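# Close the open desktop freezer door without moving it

## Task

A small freezer sitting on the desk has its door open. Push the door shut far enough that the seal catches and keeps it closed. The boxes inside must stay on the shelves they are on. The freezer is not fixed down, so it must end no more than roughly a hand's width from its starting spot. At the end, release the door and pull the robot away from it. The task fails if the robot topples or finishes leaning.

## Robot and tools

ROBOT. TidyBot++: a mobile base 0.54 m long, 0.50 m wide and 0.38 m tall on four powered casters. It carries a single seven-joint arm with a two-finger gripper. The shoulder sits 0.12 m ahead of the base centre and 0.68 m above the floor. Segment lengths are 0.42 m (upper arm), 0.31 m (forearm) and 0.31 m (wrist to hand point). The arm begins folded with the hand pointing down, reaching up to 0.08 m beyond the base front. There are two cameras: base_camera, fixed on the base, and wrist_camera, which looks along the hand.

FRAMES. All positions are in metres. In the base frame the origin is on the floor below the base centre, with x forward, y to the left and z up. hand_pose is the point halfway between the finger pads, given in this frame. The hand's own z axis runs out along the fingers, and the fingers close along its y axis. The odometry frame is the base frame as it was when the scene began. base_odometry reports x, y and a heading in radians (left positive, -3.142 to 3.142). It comes only from wheel turns, so slip shows up as travel, and it drifts slowly. base_tilt is in degrees, with forward and right positive.

move. One call carries one action, made of any of "base", "joints" and "target", plus an optional "speeds".
- base: an object holding one or more relative offsets, measured from the base's pose when the command starts. translate_m is metres, forward positive, -2 to 2. strafe_m is metres, left positive, -2 to 2. rotate_rad is radians, counter-clockwise positive, -6.3 to 6.3.
- joints: absolute angles, keyed by name. joint_1_rad and joint_3_rad accept any angle; joint_1 positive turns the arm clockwise seen from above. joint_2_rad is the shoulder, -2.249 to 2.249, with 0 upright and positive leaning forward. joint_4_rad is the elbow, -2.579 to 2.579, with 0 straight. joint_5_rad and joint_7_rad accept any angle. joint_6_rad is the wrist, -2.099 to 2.099. gripper_pos runs from 0 (open, about 85 mm gap) to 1 (closed). Joints that accept any angle go the short way round, so turn them in steps smaller than half a turn.
- target: a single list of seven numbers [x, y, z, qw, qx, qy, qz]. It is an absolute hand pose in the base frame, in the same form as hand_pose. Alongside it, joints may contain gripper_pos only.
- speeds: an object of maximum speeds for this action. translate_m and strafe_m take 0.05 to 0.5 m/s; give combined moves a speed on only one of the two keys. rotate_rad takes 0.1 to 1.57 rad/s.
- cameras: a list of camera names, or "all". Use [] to get no images.
- blocking: true by default, which returns once everything has come to rest. false returns after about 0.5 s while motion carries on.
A call with no action simply reports the state. An unknown key makes the call invalid. An out-of-range value gets it refused. After a refusal, or after a contact_stop, time_out or torque fault, the remaining move, wait and finished_scene calls in that reply are skipped.

wait: seconds, from 0 to 10, plus optional cameras. It commands nothing and returns early once motion has ended. stop: brakes every running motion and returns once they are still. zoom_image: camera is base_camera or wrist_camera; region is [x0, y0, x1, y1] in image pixels, origin at top-left, no larger than 504x504. finished_scene: scene takes the current scene's integer and ends that scene for good.

RESULTS. "move" reads done, or otherwise the worst status among the motions. base_status, joint_status and hand_status each use words such as done, moving, off_target (came to rest short and may still be pushing), stopped, contact_stop, time_out, not_followed and torque_fault. "joint command not followed" or "pose unreachable" means a check held the arm back, for example because of a self-collision. hand_status counts as done within 10 mm and 2 degrees; most target moves finish within about 3 cm. To correct, add (wanted minus hand_pose) to your previous target. hand_target is the pose the current joint targets would produce. motor_effort gives a percent of maximum torque, with the peak in brackets. Motor temperatures are listed in joint order. on_its_own reports motion you did not command. "pictures" lists the order of the images. Warning lines include ARM HIT, MOTOR HOT (60 °C) and OVER-TEMPERATURE FAULT (75 °C, when the arm sags and keys read limit_stop_at_motor_heat).

CAUTIONS. The arm does not avoid obstacles and keeps pushing against whatever blocks it. Each correction makes a blocked joint push harder. Torque sensors trip at 104.5 N m for joints 1 to 4 and 51.3 N m for joints 5 to 7, which freezes the arm for 10 s. The robot can tip if a raised arm catches something while the base drives. It can also tip from a sideways push on a raised hand, or from swinging a stretched-out arm. To recover from a lean, pull the arm back or reverse the base. Hold-and-reach postures heat the motors. For this job, swing the door closed smoothly rather than slamming it. Push gently so the loose freezer does not slide or tip, and do not knock the boxes. Avoid heavy loads on the gripper. Once the door has latched, open the fingers and back the base away.

Each tool is called as name([rows], argument=value, ...), one row to a line, values as JSON.

## Session

move(joints={"joint_6_rad":0.58,"gripper_pos":1})

Scene clock: 2.07 s.
Motor temperatures (°C): [36 34 31 30 38 41 46]
move: done
base_odometry: x=+0.000 y=+0.000 heading=+0.000
base_tilt: forward=-0.2 right=-1.1
base_status: not commanded
joint_positions: joint_1_rad=-0.026 joint_2_rad=-0.373 joint_3_rad=+3.096 joint_4_rad=-2.508 joint_5_rad=+0.006 joint_6_rad=+0.533 joint_7_rad=+1.584 gripper_pos=+0.999
joint_status: all done
motor_effort: joint_1_rad=-1(1) joint_2_rad=-6(6) joint_3_rad=+1(3) joint_4_rad=+20(20) joint_5_rad=+0(1) joint_6_rad=+9(9) joint_7_rad=+0(0)
hand_pose: x=+0.5406 y=+0.0346 z=+0.8952 quat_wxyz=(-0.013, +0.717, +0.038, +0.696) (m; base frame)
hand_target: x=+0.5402 y=+0.0349 z=+0.9079 quat_wxyz=(-0.013, +0.702, +0.037, +0.711) (m; base frame)
hand_status: not commanded
pictures: base_camera, wrist_camera
camera_calibration:
wrist_camera: T_world_to_cam=[[0.103518, -0.993678, 0.0434491, -0.0560401], [-0.0779714, -0.0516566, -0.995616, 0.977944], [0.991567, 0.0996762, -0.0828259, -0.331014], [0, 0, 0, 1]] pos_world=[0.410275, 0.0278257, 0.948676]

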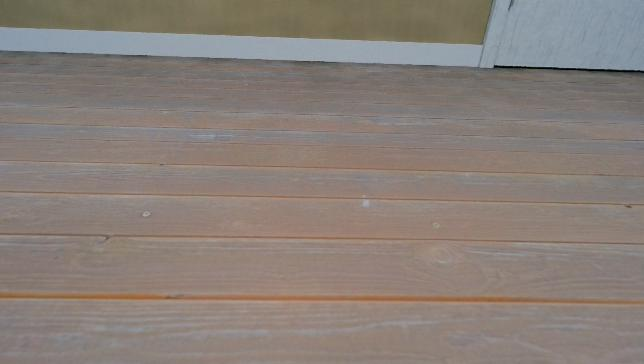

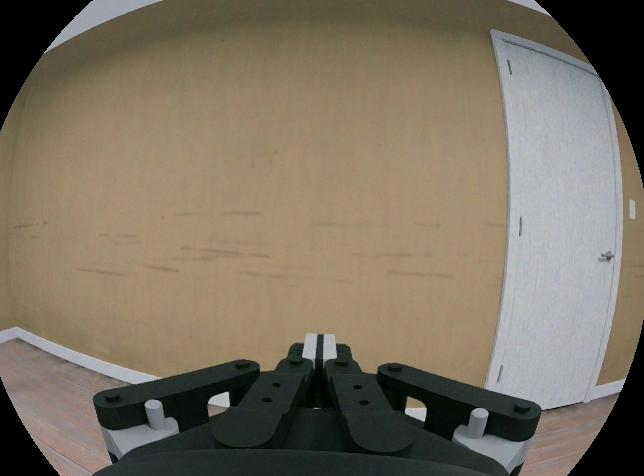

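move(base={"rotate_rad":3.14})

Scene clock: 8.93 s.
Motor temperatures (°C): [36 34 31 31 38 41 46]
move: done
base_odometry: x=+0.000 y=+0.000 heading=+3.140
base_tilt: forward=-0.2 right=-1.1
base_status: done
joint_positions: joint_1_rad=-0.026 joint_2_rad=-0.373 joint_3_rad=+3.096 joint_4_rad=-2.508 joint_5_rad=+0.006 joint_6_rad=+0.535 joint_7_rad=+1.584 gripper_pos=+0.999
joint_status: not commanded
motor_effort: joint_1_rad=-1(2) joint_2_rad=-6(7) joint_3_rad=+2(4) joint_4_rad=+20(20) joint_5_rad=-1(1) joint_6_rad=+8(9) joint_7_rad=+0(0)
hand_pose: x=+0.5406 y=+0.0346 z=+0.8957 quat_wxyz=(-0.013, +0.717, +0.038, +0.696) (m; base frame)
hand_target: x=+0.5402 y=+0.0349 z=+0.9079 quat_wxyz=(-0.013, +0.702, +0.037, +0.711) (m; base frame)
hand_status: not commanded
pictures: base_camera, wrist_camera
camera_calibration:
wrist_camera: T_world_to_cam=[[0.103481, -0.99368, 0.0435023, -0.0560798], [-0.0763374, -0.0515426, -0.995749, 0.977686], [0.991698, 0.0997202, -0.0811886, -0.332527], [0, 0, 0, 1]] pos_world=[0.410203, 0.0278268, 0.948973]

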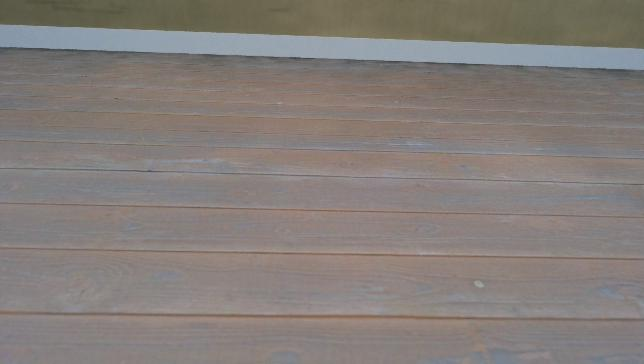

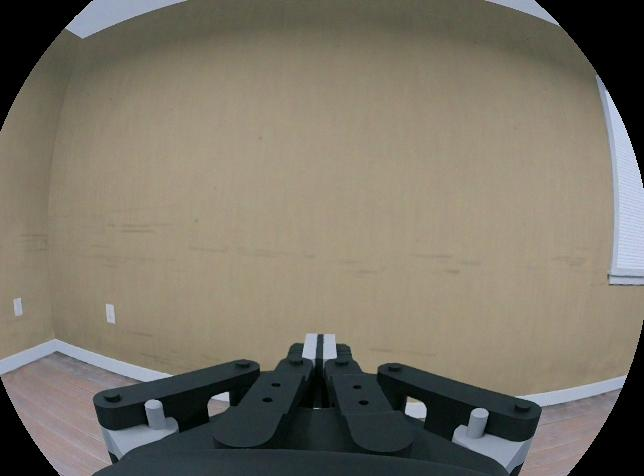

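move(base={"rotate_rad":-1.57})

Scene clock: 15.20 s.
Motor temperatures (°C): [36 34 31 31 38 41 46]
move: done
base_odometry: x=+0.000 y=+0.000 heading=+1.570
base_tilt: forward=-0.2 right=-1.1
base_status: done
joint_positions: joint_1_rad=-0.026 joint_2_rad=-0.373 joint_3_rad=+3.096 joint_4_rad=-2.508 joint_5_rad=+0.006 joint_6_rad=+0.535 joint_7_rad=+1.584 gripper_pos=+0.999
joint_status: not commanded
motor_effort: joint_1_rad=+0(2) joint_2_rad=-6(7) joint_3_rad=+1(4) joint_4_rad=+20(20) joint_5_rad=+0(1) joint_6_rad=+9(9) joint_7_rad=+0(0)
hand_pose: x=+0.5406 y=+0.0347 z=+0.8959 quat_wxyz=(-0.013, +0.717, +0.038, +0.696) (m; base frame)
hand_target: x=+0.5402 y=+0.0349 z=+0.9079 quat_wxyz=(-0.013, +0.702, +0.037, +0.711) (m; base frame)
hand_status: not commanded
pictures: base_camera, wrist_camera
camera_calibration:
wrist_camera: T_world_to_cam=[[0.103496, -0.993677, 0.0435307, -0.0561035], [-0.075791, -0.0515174, -0.995792, 0.977599], [0.991738, 0.0997611, -0.0806436, -0.33303], [0, 0, 0, 1]] pos_world=[0.410178, 0.027838, 0.949071]

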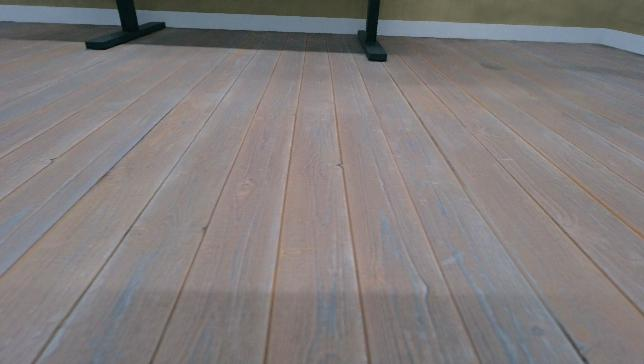

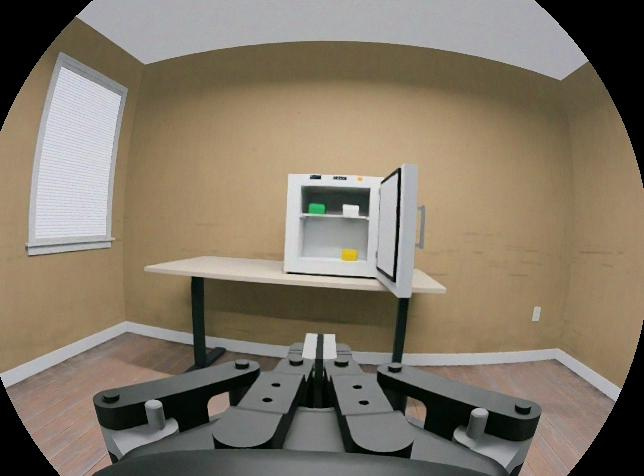

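move(base={"translate_m":0.8,"strafe_m":-0.4}, joints={"joint_1_rad":-0.01,"joint_2_rad":0.6,"joint_3_rad":3.14,"joint_4_rad":-1.66,"joint_6_rad":0.7})

Scene clock: 32.83 s.
Motor temperatures (°C): [36 34 31 31 38 41 46]
move: done
base_odometry: x=+0.401 y=+0.800 heading=+1.570
base_tilt: forward=-0.2 right=-1.2
base_status: done
joint_positions: joint_1_rad=-0.024 joint_2_rad=+0.609 joint_3_rad=+3.120 joint_4_rad=-1.665 joint_5_rad=+0.006 joint_6_rad=+0.655 joint_7_rad=+1.584 gripper_pos=+0.999
joint_status: all done
motor_effort: joint_1_rad=+0(3) joint_2_rad=-40(43) joint_3_rad=+0(3) joint_4_rad=+18(21) joint_5_rad=+0(1) joint_6_rad=+8(10) joint_7_rad=+0(0)
hand_pose: x=+0.9095 y=+0.0337 z=+0.8088 quat_wxyz=(-0.014, +0.724, +0.018, +0.690) (m; base frame)
hand_target: x=+0.9104 y=+0.0113 z=+0.8326 quat_wxyz=(+0.001, +0.703, +0.011, +0.711) (m; base frame)
hand_status: not commanded
pictures: base_camera, wrist_camera
camera_calibration:
wrist_camera: T_world_to_cam=[[0.0778462, -0.996872, 0.0136296, -0.0438202], [-0.0970181, -0.021181, -0.995057, 0.936427], [0.992234, 0.0761391, -0.0983635, -0.691073], [0, 0, 0, 1]] pos_world=[0.779967, 0.028769, 0.864419]

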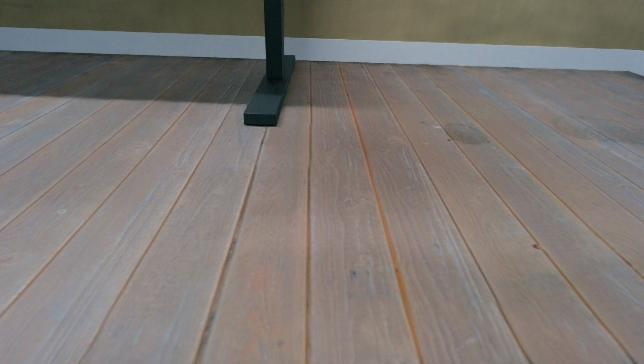

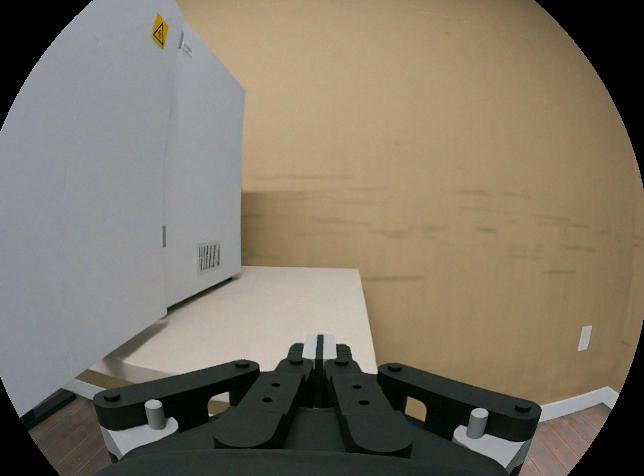

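move(base={"translate_m":-0.12}, cameras=[])

move(base={"strafe_m":0.38}, speeds={"strafe_m":0.15})

Scene clock: 43.20 s.
Motor temperatures (°C): [36 34 31 31 38 41 46]
move: done
base_odometry: x=+0.401 y=+0.680 heading=+1.570
base_tilt: forward=-0.2 right=-1.2
base_status: done
joint_positions: joint_1_rad=-0.023 joint_2_rad=+0.609 joint_3_rad=+3.120 joint_4_rad=-1.664 joint_5_rad=+0.006 joint_6_rad=+0.656 joint_7_rad=+1.584 gripper_pos=+0.999
joint_status: not commanded
motor_effort: joint_1_rad=-1(3) joint_2_rad=-40(42) joint_3_rad=+0(2) joint_4_rad=+19(19) joint_5_rad=+0(1) joint_6_rad=+8(9) joint_7_rad=+0(0)
hand_pose: x=+0.9097 y=+0.0333 z=+0.8099 quat_wxyz=(-0.014, +0.723, +0.018, +0.691) (m; base frame)
hand_target: x=+0.9104 y=+0.0113 z=+0.8326 quat_wxyz=(+0.001, +0.703, +0.011, +0.711) (m; base frame)
hand_status: not commanded
pictures: none
No camera images: "cameras" was empty.

Scene clock: 46.40 s.
Motor temperatures (°C): [36 34 31 31 38 41 46]
move: done
base_odometry: x=+0.021 y=+0.680 heading=+1.570
base_tilt: forward=-0.1 right=-1.2
base_status: done
joint_positions: joint_1_rad=-0.017 joint_2_rad=+0.609 joint_3_rad=+3.125 joint_4_rad=-1.664 joint_5_rad=+0.006 joint_6_rad=+0.657 joint_7_rad=+1.584 gripper_pos=+0.999
joint_status: not commanded
motor_effort: joint_1_rad=-1(4) joint_2_rad=-40(41) joint_3_rad=+1(2) joint_4_rad=+18(19) joint_5_rad=+0(1) joint_6_rad=+8(9) joint_7_rad=+0(0)
hand_pose: x=+0.9101 y=+0.0249 z=+0.8100 quat_wxyz=(-0.009, +0.723, +0.015, +0.691) (m; base frame)
hand_target: x=+0.9104 y=+0.0113 z=+0.8326 quat_wxyz=(+0.001, +0.703, +0.011, +0.711) (m; base frame)
hand_status: not commanded
pictures: base_camera, wrist_camera
camera_calibration:
wrist_camera: T_world_to_cam=[[0.0662391, -0.997663, 0.0167766, -0.0445823], [-0.094046, -0.022981, -0.995303, 0.935035], [0.993362, 0.0643502, -0.0953484, -0.694126], [0, 0, 0, 1]] pos_world=[0.780408, 0.0216772, 0.865207]

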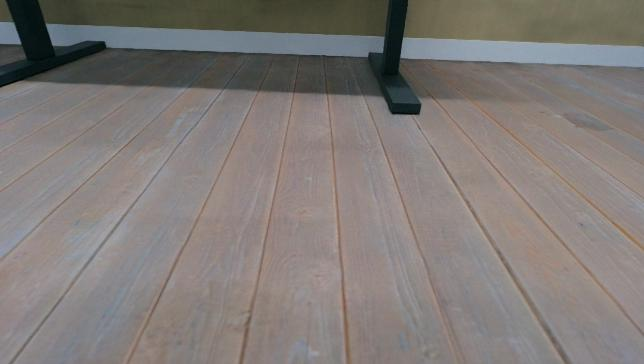

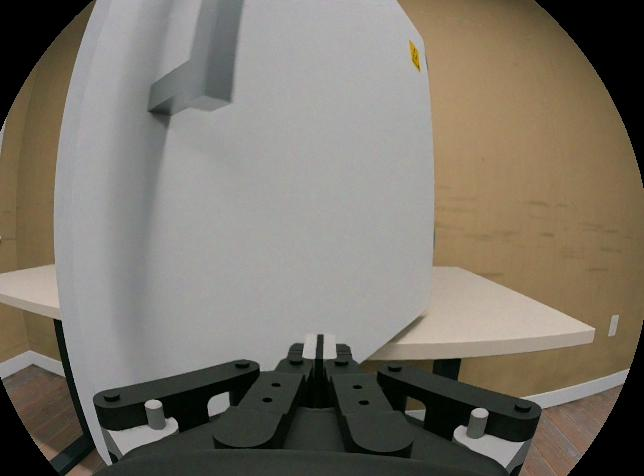

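move(base={"translate_m":0.03,"strafe_m":0.15}, speeds={"strafe_m":0.12}, cameras=[])

move(base={"translate_m":0.13,"strafe_m":0.1}, speeds={"strafe_m":0.12})

Scene clock: 54.80 s.
Motor temperatures (°C): [36 35 31 31 38 41 46]
move: done
base_odometry: x=-0.129 y=+0.710 heading=+1.570
base_tilt: forward=-0.1 right=-1.2
base_status: done
joint_positions: joint_1_rad=-0.013 joint_2_rad=+0.609 joint_3_rad=+3.127 joint_4_rad=-1.664 joint_5_rad=+0.005 joint_6_rad=+0.657 joint_7_rad=+1.584 gripper_pos=+0.999
joint_status: not commanded
motor_effort: joint_1_rad=-1(4) joint_2_rad=-40(41) joint_3_rad=+0(3) joint_4_rad=+18(19) joint_5_rad=+0(2) joint_6_rad=+9(9) joint_7_rad=+0(0)
hand_pose: x=+0.9103 y=+0.0205 z=+0.8100 quat_wxyz=(-0.006, +0.723, +0.014, +0.691) (m; base frame)
hand_target: x=+0.9104 y=+0.0113 z=+0.8326 quat_wxyz=(+0.001, +0.703, +0.011, +0.711) (m; base frame)
hand_status: not commanded
pictures: none
No camera images: "cameras" was empty.

Scene clock: 56.73 s.
Motor temperatures (°C): [36 35 31 31 38 41 46]
move: done
base_odometry: x=-0.230 y=+0.840 heading=+1.570
base_tilt: forward=-0.2 right=-1.1
base_status: done
joint_positions: joint_1_rad=-0.011 joint_2_rad=+0.609 joint_3_rad=+3.128 joint_4_rad=-1.663 joint_5_rad=+0.005 joint_6_rad=+0.658 joint_7_rad=+1.584 gripper_pos=+0.999
joint_status: not commanded
motor_effort: joint_1_rad=-1(4) joint_2_rad=-40(42) joint_3_rad=+0(3) joint_4_rad=+18(21) joint_5_rad=+0(1) joint_6_rad=+9(9) joint_7_rad=+0(0)
hand_pose: x=+0.9105 y=+0.0195 z=+0.8102 quat_wxyz=(-0.006, +0.722, +0.013, +0.691) (m; base frame)
hand_target: x=+0.9104 y=+0.0113 z=+0.8326 quat_wxyz=(+0.001, +0.703, +0.011, +0.711) (m; base frame)
hand_status: not commanded
pictures: base_camera, wrist_camera
camera_calibration:
wrist_camera: T_world_to_cam=[[0.0590383, -0.998089, 0.0182194, -0.0446829], [-0.0932323, -0.0236845, -0.995363, 0.934494], [0.993892, 0.0570659, -0.0944525, -0.695158], [0, 0, 0, 1]] pos_world=[0.780676, 0.0172053, 0.865315]

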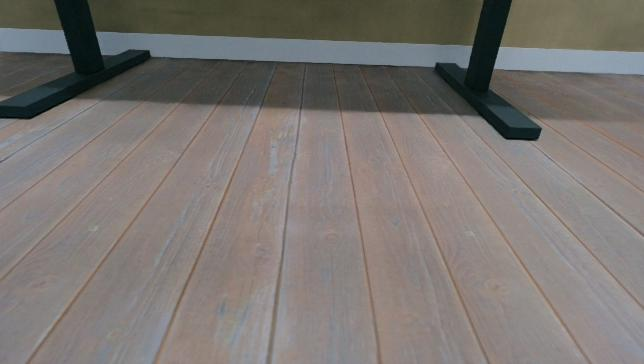

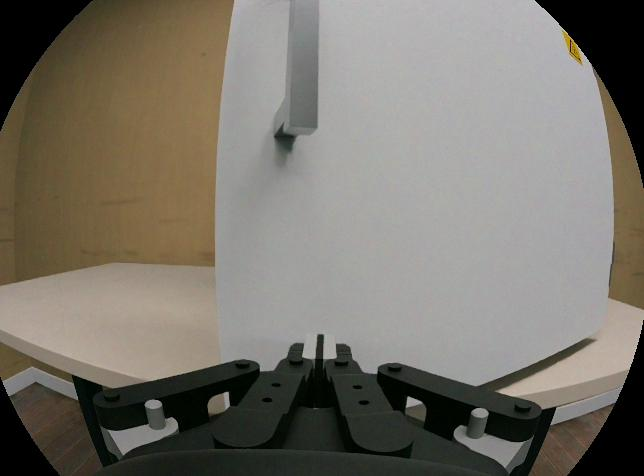

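move(base={"translate_m":0.09,"strafe_m":0.02}, speeds={"translate_m":0.1})

Scene clock: 65.53 s.
Motor temperatures (°C): [36 35 31 31 38 41 46]
move: done
base_odometry: x=-0.250 y=+0.930 heading=+1.571
base_tilt: forward=-0.1 right=-1.2
base_status: done
joint_positions: joint_1_rad=-0.011 joint_2_rad=+0.610 joint_3_rad=+3.128 joint_4_rad=-1.663 joint_5_rad=+0.005 joint_6_rad=+0.658 joint_7_rad=+1.584 gripper_pos=+0.999
joint_status: not commanded
motor_effort: joint_1_rad=-1(2) joint_2_rad=-40(42) joint_3_rad=+0(1) joint_4_rad=+19(20) joint_5_rad=+0(1) joint_6_rad=+9(9) joint_7_rad=+0(0)
hand_pose: x=+0.9106 y=+0.0195 z=+0.8103 quat_wxyz=(-0.006, +0.722, +0.013, +0.691) (m; base frame)
hand_target: x=+0.9104 y=+0.0113 z=+0.8326 quat_wxyz=(+0.001, +0.703, +0.011, +0.711) (m; base frame)
hand_status: not commanded
pictures: base_camera, wrist_camera
camera_calibration:
wrist_camera: T_world_to_cam=[[0.0590248, -0.99809, 0.0182313, -0.0446888], [-0.0927479, -0.0236672, -0.995408, 0.934167], [0.993939, 0.0570629, -0.0939677, -0.695715], [0, 0, 0, 1]] pos_world=[0.780777, 0.0172053, 0.865318]

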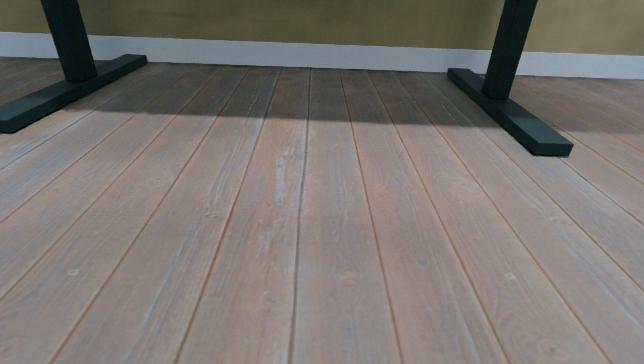

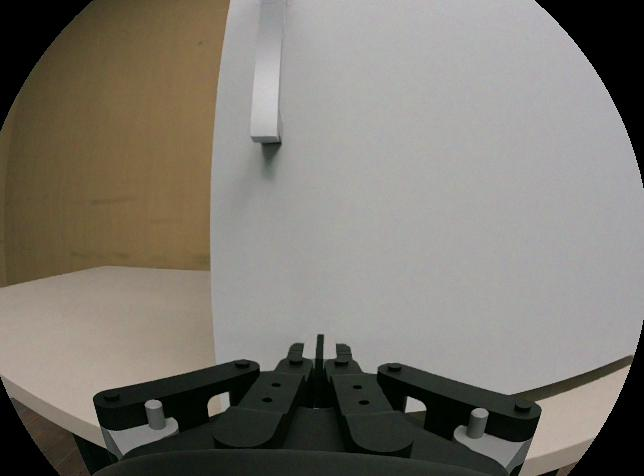

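move(base={"translate_m":0.03}, speeds={"translate_m":0.1}, cameras=["wrist_camera"])

zoom_image(camera="wrist_camera", region=[140, 0, 644, 476])

Scene clock: 71.70 s.
Motor temperatures (°C): [36 36 31 31 38 41 46]
move: done
base_odometry: x=-0.250 y=+0.960 heading=+1.571
base_tilt: forward=-0.2 right=-1.2
base_status: done
joint_positions: joint_1_rad=-0.011 joint_2_rad=+0.611 joint_3_rad=+3.128 joint_4_rad=-1.662 joint_5_rad=+0.005 joint_6_rad=+0.658 joint_7_rad=+1.584 gripper_pos=+0.999
joint_status: not commanded
motor_effort: joint_1_rad=-1(2) joint_2_rad=-40(42) joint_3_rad=+0(1) joint_4_rad=+19(20) joint_5_rad=+0(1) joint_6_rad=+8(9) joint_7_rad=+0(0)
hand_pose: x=+0.9111 y=+0.0195 z=+0.8101 quat_wxyz=(-0.006, +0.722, +0.013, +0.692) (m; base frame)
hand_target: x=+0.9104 y=+0.0113 z=+0.8326 quat_wxyz=(+0.001, +0.703, +0.011, +0.711) (m; base frame)
hand_status: not commanded
pictures: wrist_camera
camera_calibration:
wrist_camera: T_world_to_cam=[[0.059007, -0.998091, 0.0182287, -0.044693], [-0.0924225, -0.0236443, -0.995439, 0.933794], [0.99397, 0.0570531, -0.0936413, -0.69649], [0, 0, 0, 1]] pos_world=[0.781231, 0.0172082, 0.865129]

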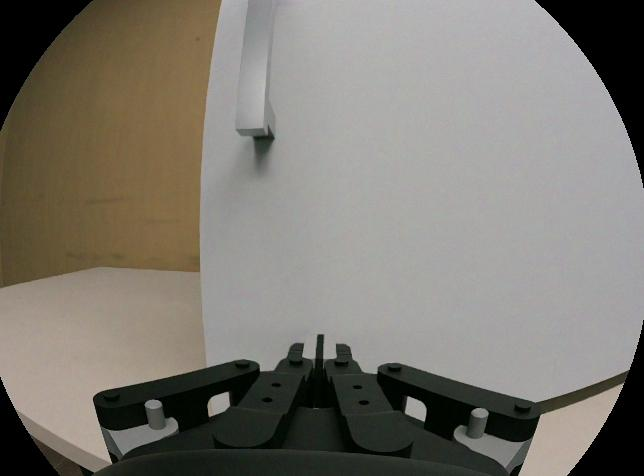

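Scaled by 1.000.

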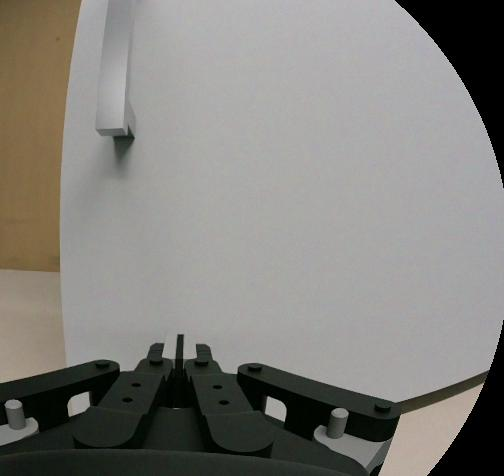

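move(base={"translate_m":0.03}, speeds={"translate_m":0.1}, cameras=["wrist_camera"])

move(base={"translate_m":0.02}, speeds={"translate_m":0.1}, cameras=["wrist_camera"])

Scene clock: 79.90 s.
Motor temperatures (°C): [36 36 31 31 38 41 46]
move: done
base_odometry: x=-0.250 y=+0.990 heading=+1.571
base_tilt: forward=-0.1 right=-1.1
base_status: done
joint_positions: joint_1_rad=-0.011 joint_2_rad=+0.612 joint_3_rad=+3.128 joint_4_rad=-1.661 joint_5_rad=+0.005 joint_6_rad=+0.659 joint_7_rad=+1.584 gripper_pos=+0.999
joint_status: not commanded
motor_effort: joint_1_rad=+0(2) joint_2_rad=-40(42) joint_3_rad=+0(2) joint_4_rad=+19(19) joint_5_rad=+0(1) joint_6_rad=+8(9) joint_7_rad=+0(0)
hand_pose: x=+0.9113 y=+0.0195 z=+0.8099 quat_wxyz=(-0.006, +0.722, +0.013, +0.692) (m; base frame)
hand_target: x=+0.9104 y=+0.0113 z=+0.8326 quat_wxyz=(+0.001, +0.703, +0.011, +0.711) (m; base frame)
hand_status: not commanded
pictures: wrist_camera
camera_calibration:
wrist_camera: T_world_to_cam=[[0.0589983, -0.998092, 0.0182241, -0.0446895], [-0.092262, -0.0236297, -0.995454, 0.933476], [0.993985, 0.0570487, -0.09348, -0.696875], [0, 0, 0, 1]] pos_world=[0.781444, 0.0172092, 0.864904]

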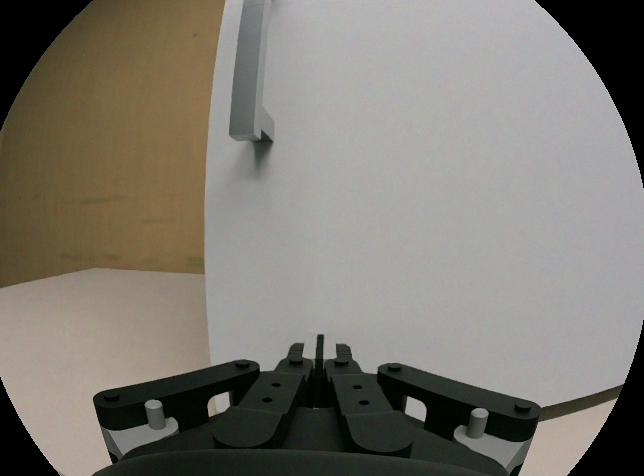

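Scene clock: 80.67 s.
Motor temperatures (°C): [36 36 31 31 38 41 46]
move: done
base_odometry: x=-0.250 y=+1.010 heading=+1.572
base_tilt: forward=-0.1 right=-1.1
base_status: done
joint_positions: joint_1_rad=-0.011 joint_2_rad=+0.614 joint_3_rad=+3.128 joint_4_rad=-1.659 joint_5_rad=+0.005 joint_6_rad=+0.659 joint_7_rad=+1.584 gripper_pos=+0.999
joint_status: not commanded
motor_effort: joint_1_rad=-1(2) joint_2_rad=-40(43) joint_3_rad=+1(1) joint_4_rad=+19(19) joint_5_rad=+0(1) joint_6_rad=+8(9) joint_7_rad=+0(0)
hand_pose: x=+0.9120 y=+0.0195 z=+0.8091 quat_wxyz=(-0.006, +0.722, +0.013, +0.691) (m; base frame)
hand_target: x=+0.9104 y=+0.0113 z=+0.8326 quat_wxyz=(+0.001, +0.703, +0.011, +0.711) (m; base frame)
hand_status: not commanded
pictures: wrist_camera
camera_calibration:
wrist_camera: T_world_to_cam=[[0.0589899, -0.998093, 0.0181829, -0.0446705], [-0.0926368, -0.0236093, -0.99542, 0.933032], [0.993951, 0.0570353, -0.0938528, -0.697316], [0, 0, 0, 1]] pos_world=[0.782166, 0.0172145, 0.864126]

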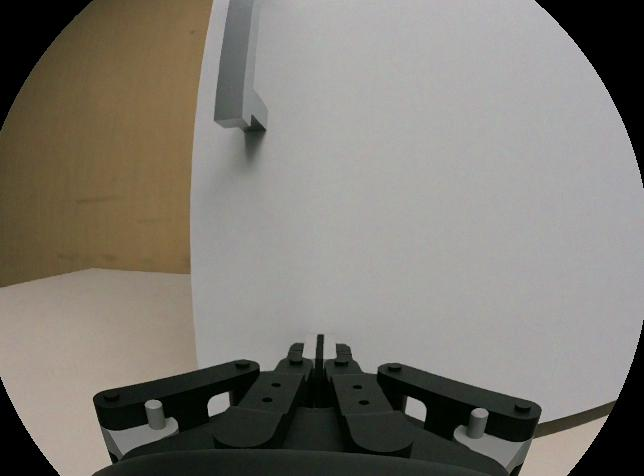

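move(base={"translate_m":-0.2,"strafe_m":0.35}, cameras=["wrist_camera"])

Scene clock: 87.17 s.
Motor temperatures (°C): [36 36 31 31 38 41 46]
move: done
base_odometry: x=-0.600 y=+0.810 heading=+1.571
base_tilt: forward=-0.1 right=-1.2
base_status: done
joint_positions: joint_1_rad=-0.017 joint_2_rad=+0.614 joint_3_rad=+3.128 joint_4_rad=-1.659 joint_5_rad=+0.005 joint_6_rad=+0.659 joint_7_rad=+1.584 gripper_pos=+0.999
joint_status: not commanded
motor_effort: joint_1_rad=-1(5) joint_2_rad=-40(42) joint_3_rad=-1(3) joint_4_rad=+19(19) joint_5_rad=+0(1) joint_6_rad=+9(9) joint_7_rad=+0(0)
hand_pose: x=+0.9119 y=+0.0236 z=+0.8091 quat_wxyz=(-0.007, +0.722, +0.015, +0.692) (m; base frame)
hand_target: x=+0.9104 y=+0.0113 z=+0.8326 quat_wxyz=(+0.001, +0.703, +0.011, +0.711) (m; base frame)
hand_status: not commanded
pictures: wrist_camera
camera_calibration:
wrist_camera: T_world_to_cam=[[0.0640693, -0.997774, 0.0184913, -0.0454847], [-0.0923891, -0.0243803, -0.995424, 0.932946], [0.99366, 0.0620677, -0.0937455, -0.697383], [0, 0, 0, 1]] pos_world=[0.782069, 0.020647, 0.864142]

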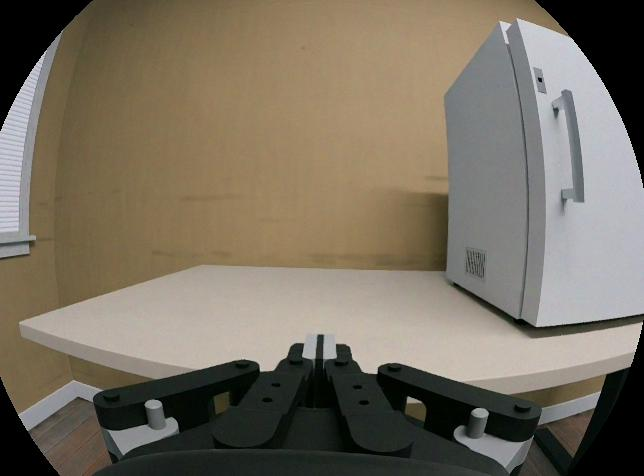

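zoom_image(camera="wrist_camera", region=[420, 0, 644, 340])

Scaled by 1.482.

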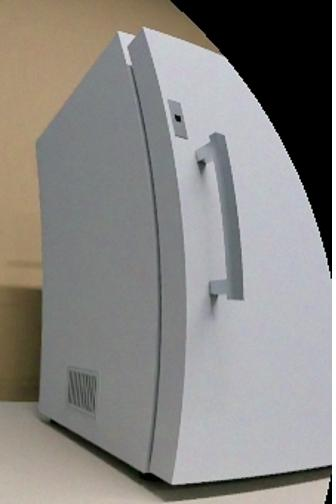

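move(base={"rotate_rad":-0.7}, cameras=["wrist_camera"])

zoom_image(camera="wrist_camera", region=[140, 0, 480, 340])

Scene clock: 106.43 s.
Motor temperatures (°C): [36 37 31 31 38 41 46]
move: done
base_odometry: x=-0.600 y=+0.810 heading=+0.872
base_tilt: forward=-0.2 right=-1.1
base_status: done
joint_positions: joint_1_rad=+0.001 joint_2_rad=+0.614 joint_3_rad=+3.144 joint_4_rad=-1.659 joint_5_rad=+0.005 joint_6_rad=+0.659 joint_7_rad=+1.584 gripper_pos=+0.999
joint_status: not commanded
motor_effort: joint_1_rad=-1(8) joint_2_rad=-40(42) joint_3_rad=+1(4) joint_4_rad=+19(19) joint_5_rad=-1(2) joint_6_rad=+9(9) joint_7_rad=+0(0)
hand_pose: x=+0.9124 y=+0.0000 z=+0.8090 quat_wxyz=(+0.006, +0.722, +0.007, +0.692) (m; base frame)
hand_target: x=+0.9104 y=+0.0113 z=+0.8326 quat_wxyz=(+0.001, +0.703, +0.011, +0.711) (m; base frame)
hand_status: not commanded
pictures: wrist_camera
camera_calibration:
wrist_camera: T_world_to_cam=[[0.0330431, -0.99908, 0.027355, -0.0478396], [-0.0931704, -0.03033, -0.995188, 0.932787], [0.995102, 0.0303354, -0.0940869, -0.697478], [0, 0, 0, 1]] pos_world=[0.782551, 0.00165413, 0.863984]

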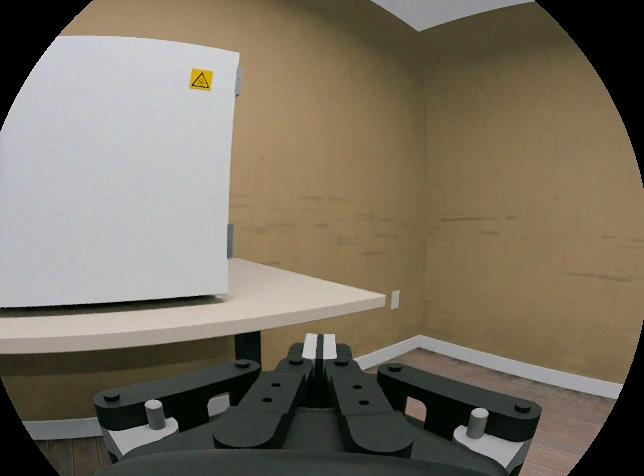

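Scaled by 1.482.

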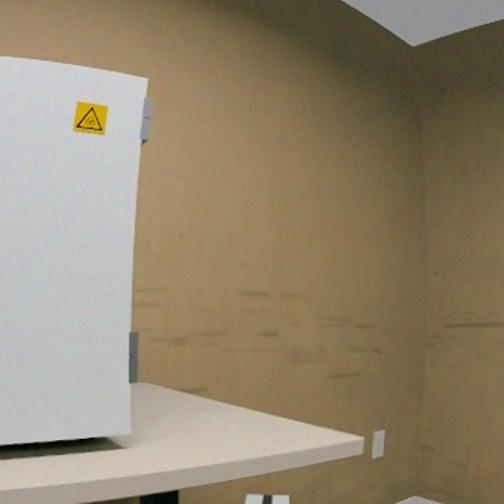

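move(base={"rotate_rad":0.7}, cameras=[])

move(base={"strafe_m":0.0,"translate_m":0.0}, joints={"joint_1_rad":0.6}, cameras=["wrist_camera"])

zoom_image(camera="wrist_camera", region=[100, 0, 480, 340])

Scene clock: 112.07 s.
Motor temperatures (°C): [36 37 31 31 38 41 46]
move: done
base_odometry: x=-0.600 y=+0.810 heading=+1.571
base_tilt: forward=-0.1 right=-1.2
base_status: done
joint_positions: joint_1_rad=-0.020 joint_2_rad=+0.614 joint_3_rad=+3.137 joint_4_rad=-1.659 joint_5_rad=+0.005 joint_6_rad=+0.659 joint_7_rad=+1.584 gripper_pos=+0.999
joint_status: not commanded
motor_effort: joint_1_rad=+0(7) joint_2_rad=-40(42) joint_3_rad=+1(4) joint_4_rad=+18(19) joint_5_rad=+0(1) joint_6_rad=+9(9) joint_7_rad=+0(0)
hand_pose: x=+0.9121 y=+0.0209 z=+0.8090 quat_wxyz=(-0.004, +0.722, +0.015, +0.692) (m; base frame)
hand_target: x=+0.9104 y=+0.0113 z=+0.8326 quat_wxyz=(+0.001, +0.703, +0.011, +0.711) (m; base frame)
hand_status: not commanded
pictures: none
No camera images: "cameras" was empty.

Scene clock: 113.90 s.
Motor temperatures (°C): [36 37 31 31 38 41 46]
move: done
base_odometry: x=-0.600 y=+0.810 heading=+1.570
base_tilt: forward=-0.2 right=-1.1
base_status: done
joint_positions: joint_1_rad=+0.584 joint_2_rad=+0.614 joint_3_rad=+3.138 joint_4_rad=-1.659 joint_5_rad=+0.005 joint_6_rad=+0.659 joint_7_rad=+1.584 gripper_pos=+0.999
joint_status: all done
motor_effort: joint_1_rad=-1(5) joint_2_rad=-40(41) joint_3_rad=+0(3) joint_4_rad=+19(19) joint_5_rad=+0(1) joint_6_rad=+9(9) joint_7_rad=+0(0)
hand_pose: x=+0.7832 y=-0.4338 z=+0.8090 quat_wxyz=(+0.202, +0.694, -0.200, +0.661) (m; base frame)
hand_target: x=+0.7741 y=-0.4441 z=+0.8326 quat_wxyz=(+0.214, +0.674, -0.201, +0.678) (m; base frame)
hand_status: not commanded
pictures: wrist_camera
camera_calibration:
wrist_camera: T_world_to_cam=[[-0.518247, -0.854898, 0.0238532, 0.0201526], [-0.0926879, 0.0284178, -0.99529, 0.932835], [0.850194, -0.518016, -0.0939662, -0.680255], [0, 0, 0, 1]] pos_world=[0.675255, -0.361664, 0.864039]

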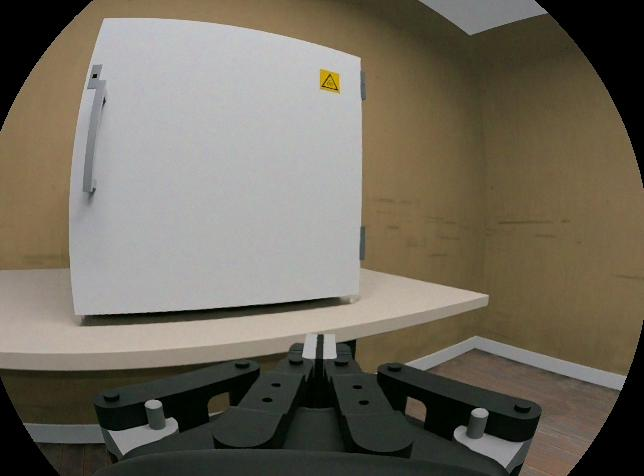

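Scaled by 1.326.

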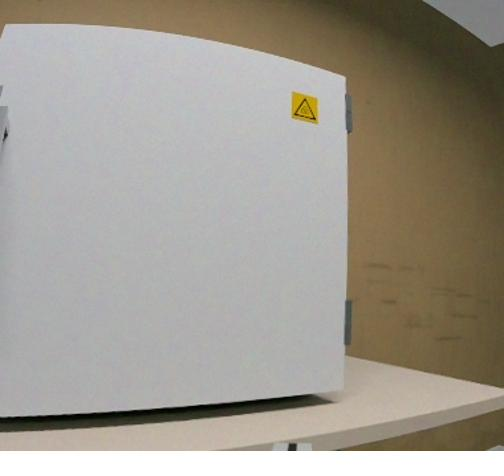

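move(base={"strafe_m":-0.32}, joints={"joint_1_rad":-0.01}, cameras=[])

move(base={"translate_m":0.2}, speeds={"translate_m":0.12}, cameras=["wrist_camera"])

move(base={"translate_m":0.02}, speeds={"translate_m":0.1}, cameras=["wrist_camera"])

Scene clock: 134.63 s.
Motor temperatures (°C): [36 38 31 31 38 41 46]
move: done
base_odometry: x=-0.280 y=+0.810 heading=+1.571
base_tilt: forward=-0.1 right=-1.2
base_status: done
joint_positions: joint_1_rad=+0.012 joint_2_rad=+0.614 joint_3_rad=+3.138 joint_4_rad=-1.659 joint_5_rad=+0.005 joint_6_rad=+0.659 joint_7_rad=+1.584 gripper_pos=+0.999
joint_status: all done
motor_effort: joint_1_rad=-1(3) joint_2_rad=-40(42) joint_3_rad=+0(2) joint_4_rad=+18(19) joint_5_rad=+0(1) joint_6_rad=+9(9) joint_7_rad=+0(0)
hand_pose: x=+0.9123 y=-0.0047 z=+0.8090 quat_wxyz=(+0.007, +0.722, +0.004, +0.692) (m; base frame)
hand_target: x=+0.9104 y=+0.0113 z=+0.8326 quat_wxyz=(+0.001, +0.703, +0.011, +0.711) (m; base frame)
hand_status: not commanded
pictures: none
No camera images: "cameras" was empty.

Scene clock: 136.90 s.
Motor temperatures (°C): [36 38 31 31 38 41 45]
move: done
base_odometry: x=-0.280 y=+1.010 heading=+1.570
base_tilt: forward=-0.2 right=-1.1
base_status: done
joint_positions: joint_1_rad=+0.011 joint_2_rad=+0.614 joint_3_rad=+3.138 joint_4_rad=-1.659 joint_5_rad=+0.005 joint_6_rad=+0.659 joint_7_rad=+1.584 gripper_pos=+0.999
joint_status: not commanded
motor_effort: joint_1_rad=-1(2) joint_2_rad=-40(42) joint_3_rad=+1(1) joint_4_rad=+19(20) joint_5_rad=+0(1) joint_6_rad=+8(9) joint_7_rad=+0(0)
hand_pose: x=+0.9123 y=-0.0039 z=+0.8092 quat_wxyz=(+0.007, +0.722, +0.004, +0.692) (m; base frame)
hand_target: x=+0.9104 y=+0.0113 z=+0.8326 quat_wxyz=(+0.001, +0.703, +0.011, +0.711) (m; base frame)
hand_status: not commanded
pictures: wrist_camera
camera_calibration:
wrist_camera: T_world_to_cam=[[0.0286317, -0.999305, 0.0238707, -0.0449351], [-0.092762, -0.0264337, -0.995337, 0.932683], [0.995277, 0.0262839, -0.0934543, -0.697937], [0, 0, 0, 1]] pos_world=[0.782444, -0.00190513, 0.864182]

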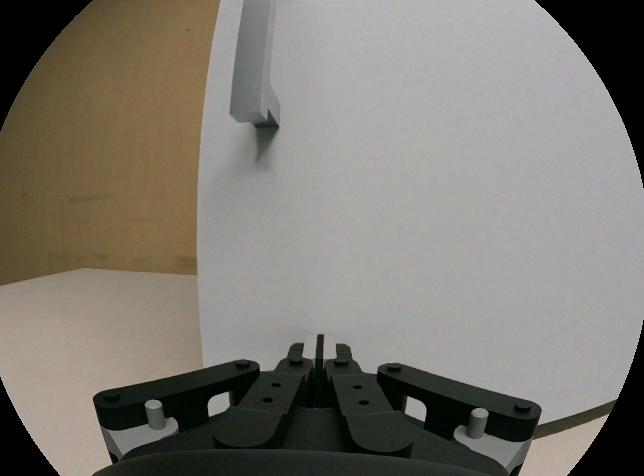

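Scene clock: 137.63 s.
Motor temperatures (°C): [36 38 31 31 38 41 45]
move: done
base_odometry: x=-0.280 y=+1.030 heading=+1.570
base_tilt: forward=-0.2 right=-1.1
base_status: done
joint_positions: joint_1_rad=+0.011 joint_2_rad=+0.575 joint_3_rad=+3.138 joint_4_rad=-1.717 joint_5_rad=+0.005 joint_6_rad=+0.660 joint_7_rad=+1.584 gripper_pos=+0.999
joint_status: not commanded
motor_effort: joint_1_rad=-5(5) joint_2_rad=-30(41) joint_3_rad=-2(3) joint_4_rad=+30(32) joint_5_rad=+1(3) joint_6_rad=+9(9) joint_7_rad=+0(0)
hand_pose: x=+0.8946 y=-0.0035 z=+0.8090 quat_wxyz=(+0.007, +0.728, +0.004, +0.686) (m; base frame)
hand_target: x=+0.9104 y=+0.0113 z=+0.8326 quat_wxyz=(+0.001, +0.703, +0.011, +0.711) (m; base frame)
hand_status: not commanded
pictures: wrist_camera
camera_calibration:
wrist_camera: T_world_to_cam=[[0.0293675, -0.999295, 0.0233823, -0.0443067], [-0.109586, -0.0264702, -0.993625, 0.944499], [0.993543, 0.0266179, -0.110286, -0.665201], [0, 0, 0, 1]] pos_world=[0.765711, -0.00156808, 0.866151]

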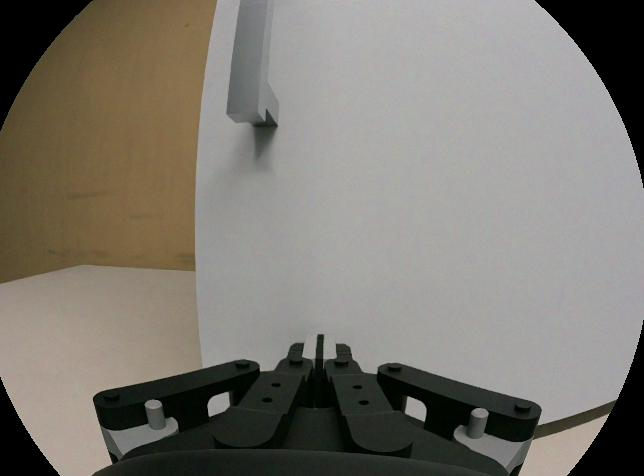

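move(base={"translate_m":-0.25}, cameras=["wrist_camera"])

finished_scene(scene=2)

Scene clock: 143.23 s.
Motor temperatures (°C): [36 38 31 31 38 41 45]
move: done
base_odometry: x=-0.280 y=+0.779 heading=+1.569
base_tilt: forward=-0.1 right=-1.1
base_status: done
joint_positions: joint_1_rad=+0.003 joint_2_rad=+0.613 joint_3_rad=+3.138 joint_4_rad=-1.656 joint_5_rad=+0.005 joint_6_rad=+0.661 joint_7_rad=+1.584 gripper_pos=+0.999
joint_status: not commanded
motor_effort: joint_1_rad=-1(4) joint_2_rad=-40(43) joint_3_rad=+1(2) joint_4_rad=+19(29) joint_5_rad=+0(2) joint_6_rad=+9(10) joint_7_rad=+0(0)
hand_pose: x=+0.9128 y=+0.0024 z=+0.8123 quat_wxyz=(+0.004, +0.720, +0.007, +0.694) (m; base frame)
hand_target: x=+0.9104 y=+0.0113 z=+0.8326 quat_wxyz=(+0.001, +0.703, +0.011, +0.711) (m; base frame)
hand_status: not commanded
pictures: wrist_camera
camera_calibration:
wrist_camera: T_world_to_cam=[[0.0364471, -0.999045, 0.0240773, -0.046013], [-0.0867823, -0.0271665, -0.995857, 0.930888], [0.99556, 0.0342066, -0.0876896, -0.703287], [0, 0, 0, 1]] pos_world=[0.782626, 0.00337692, 0.866468]

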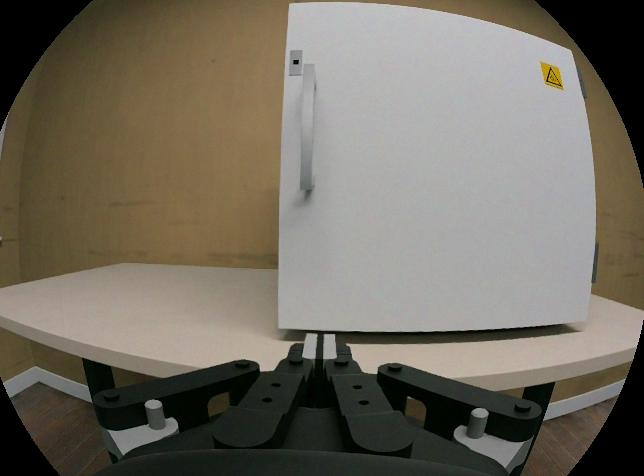

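The scene is finished: the task was done.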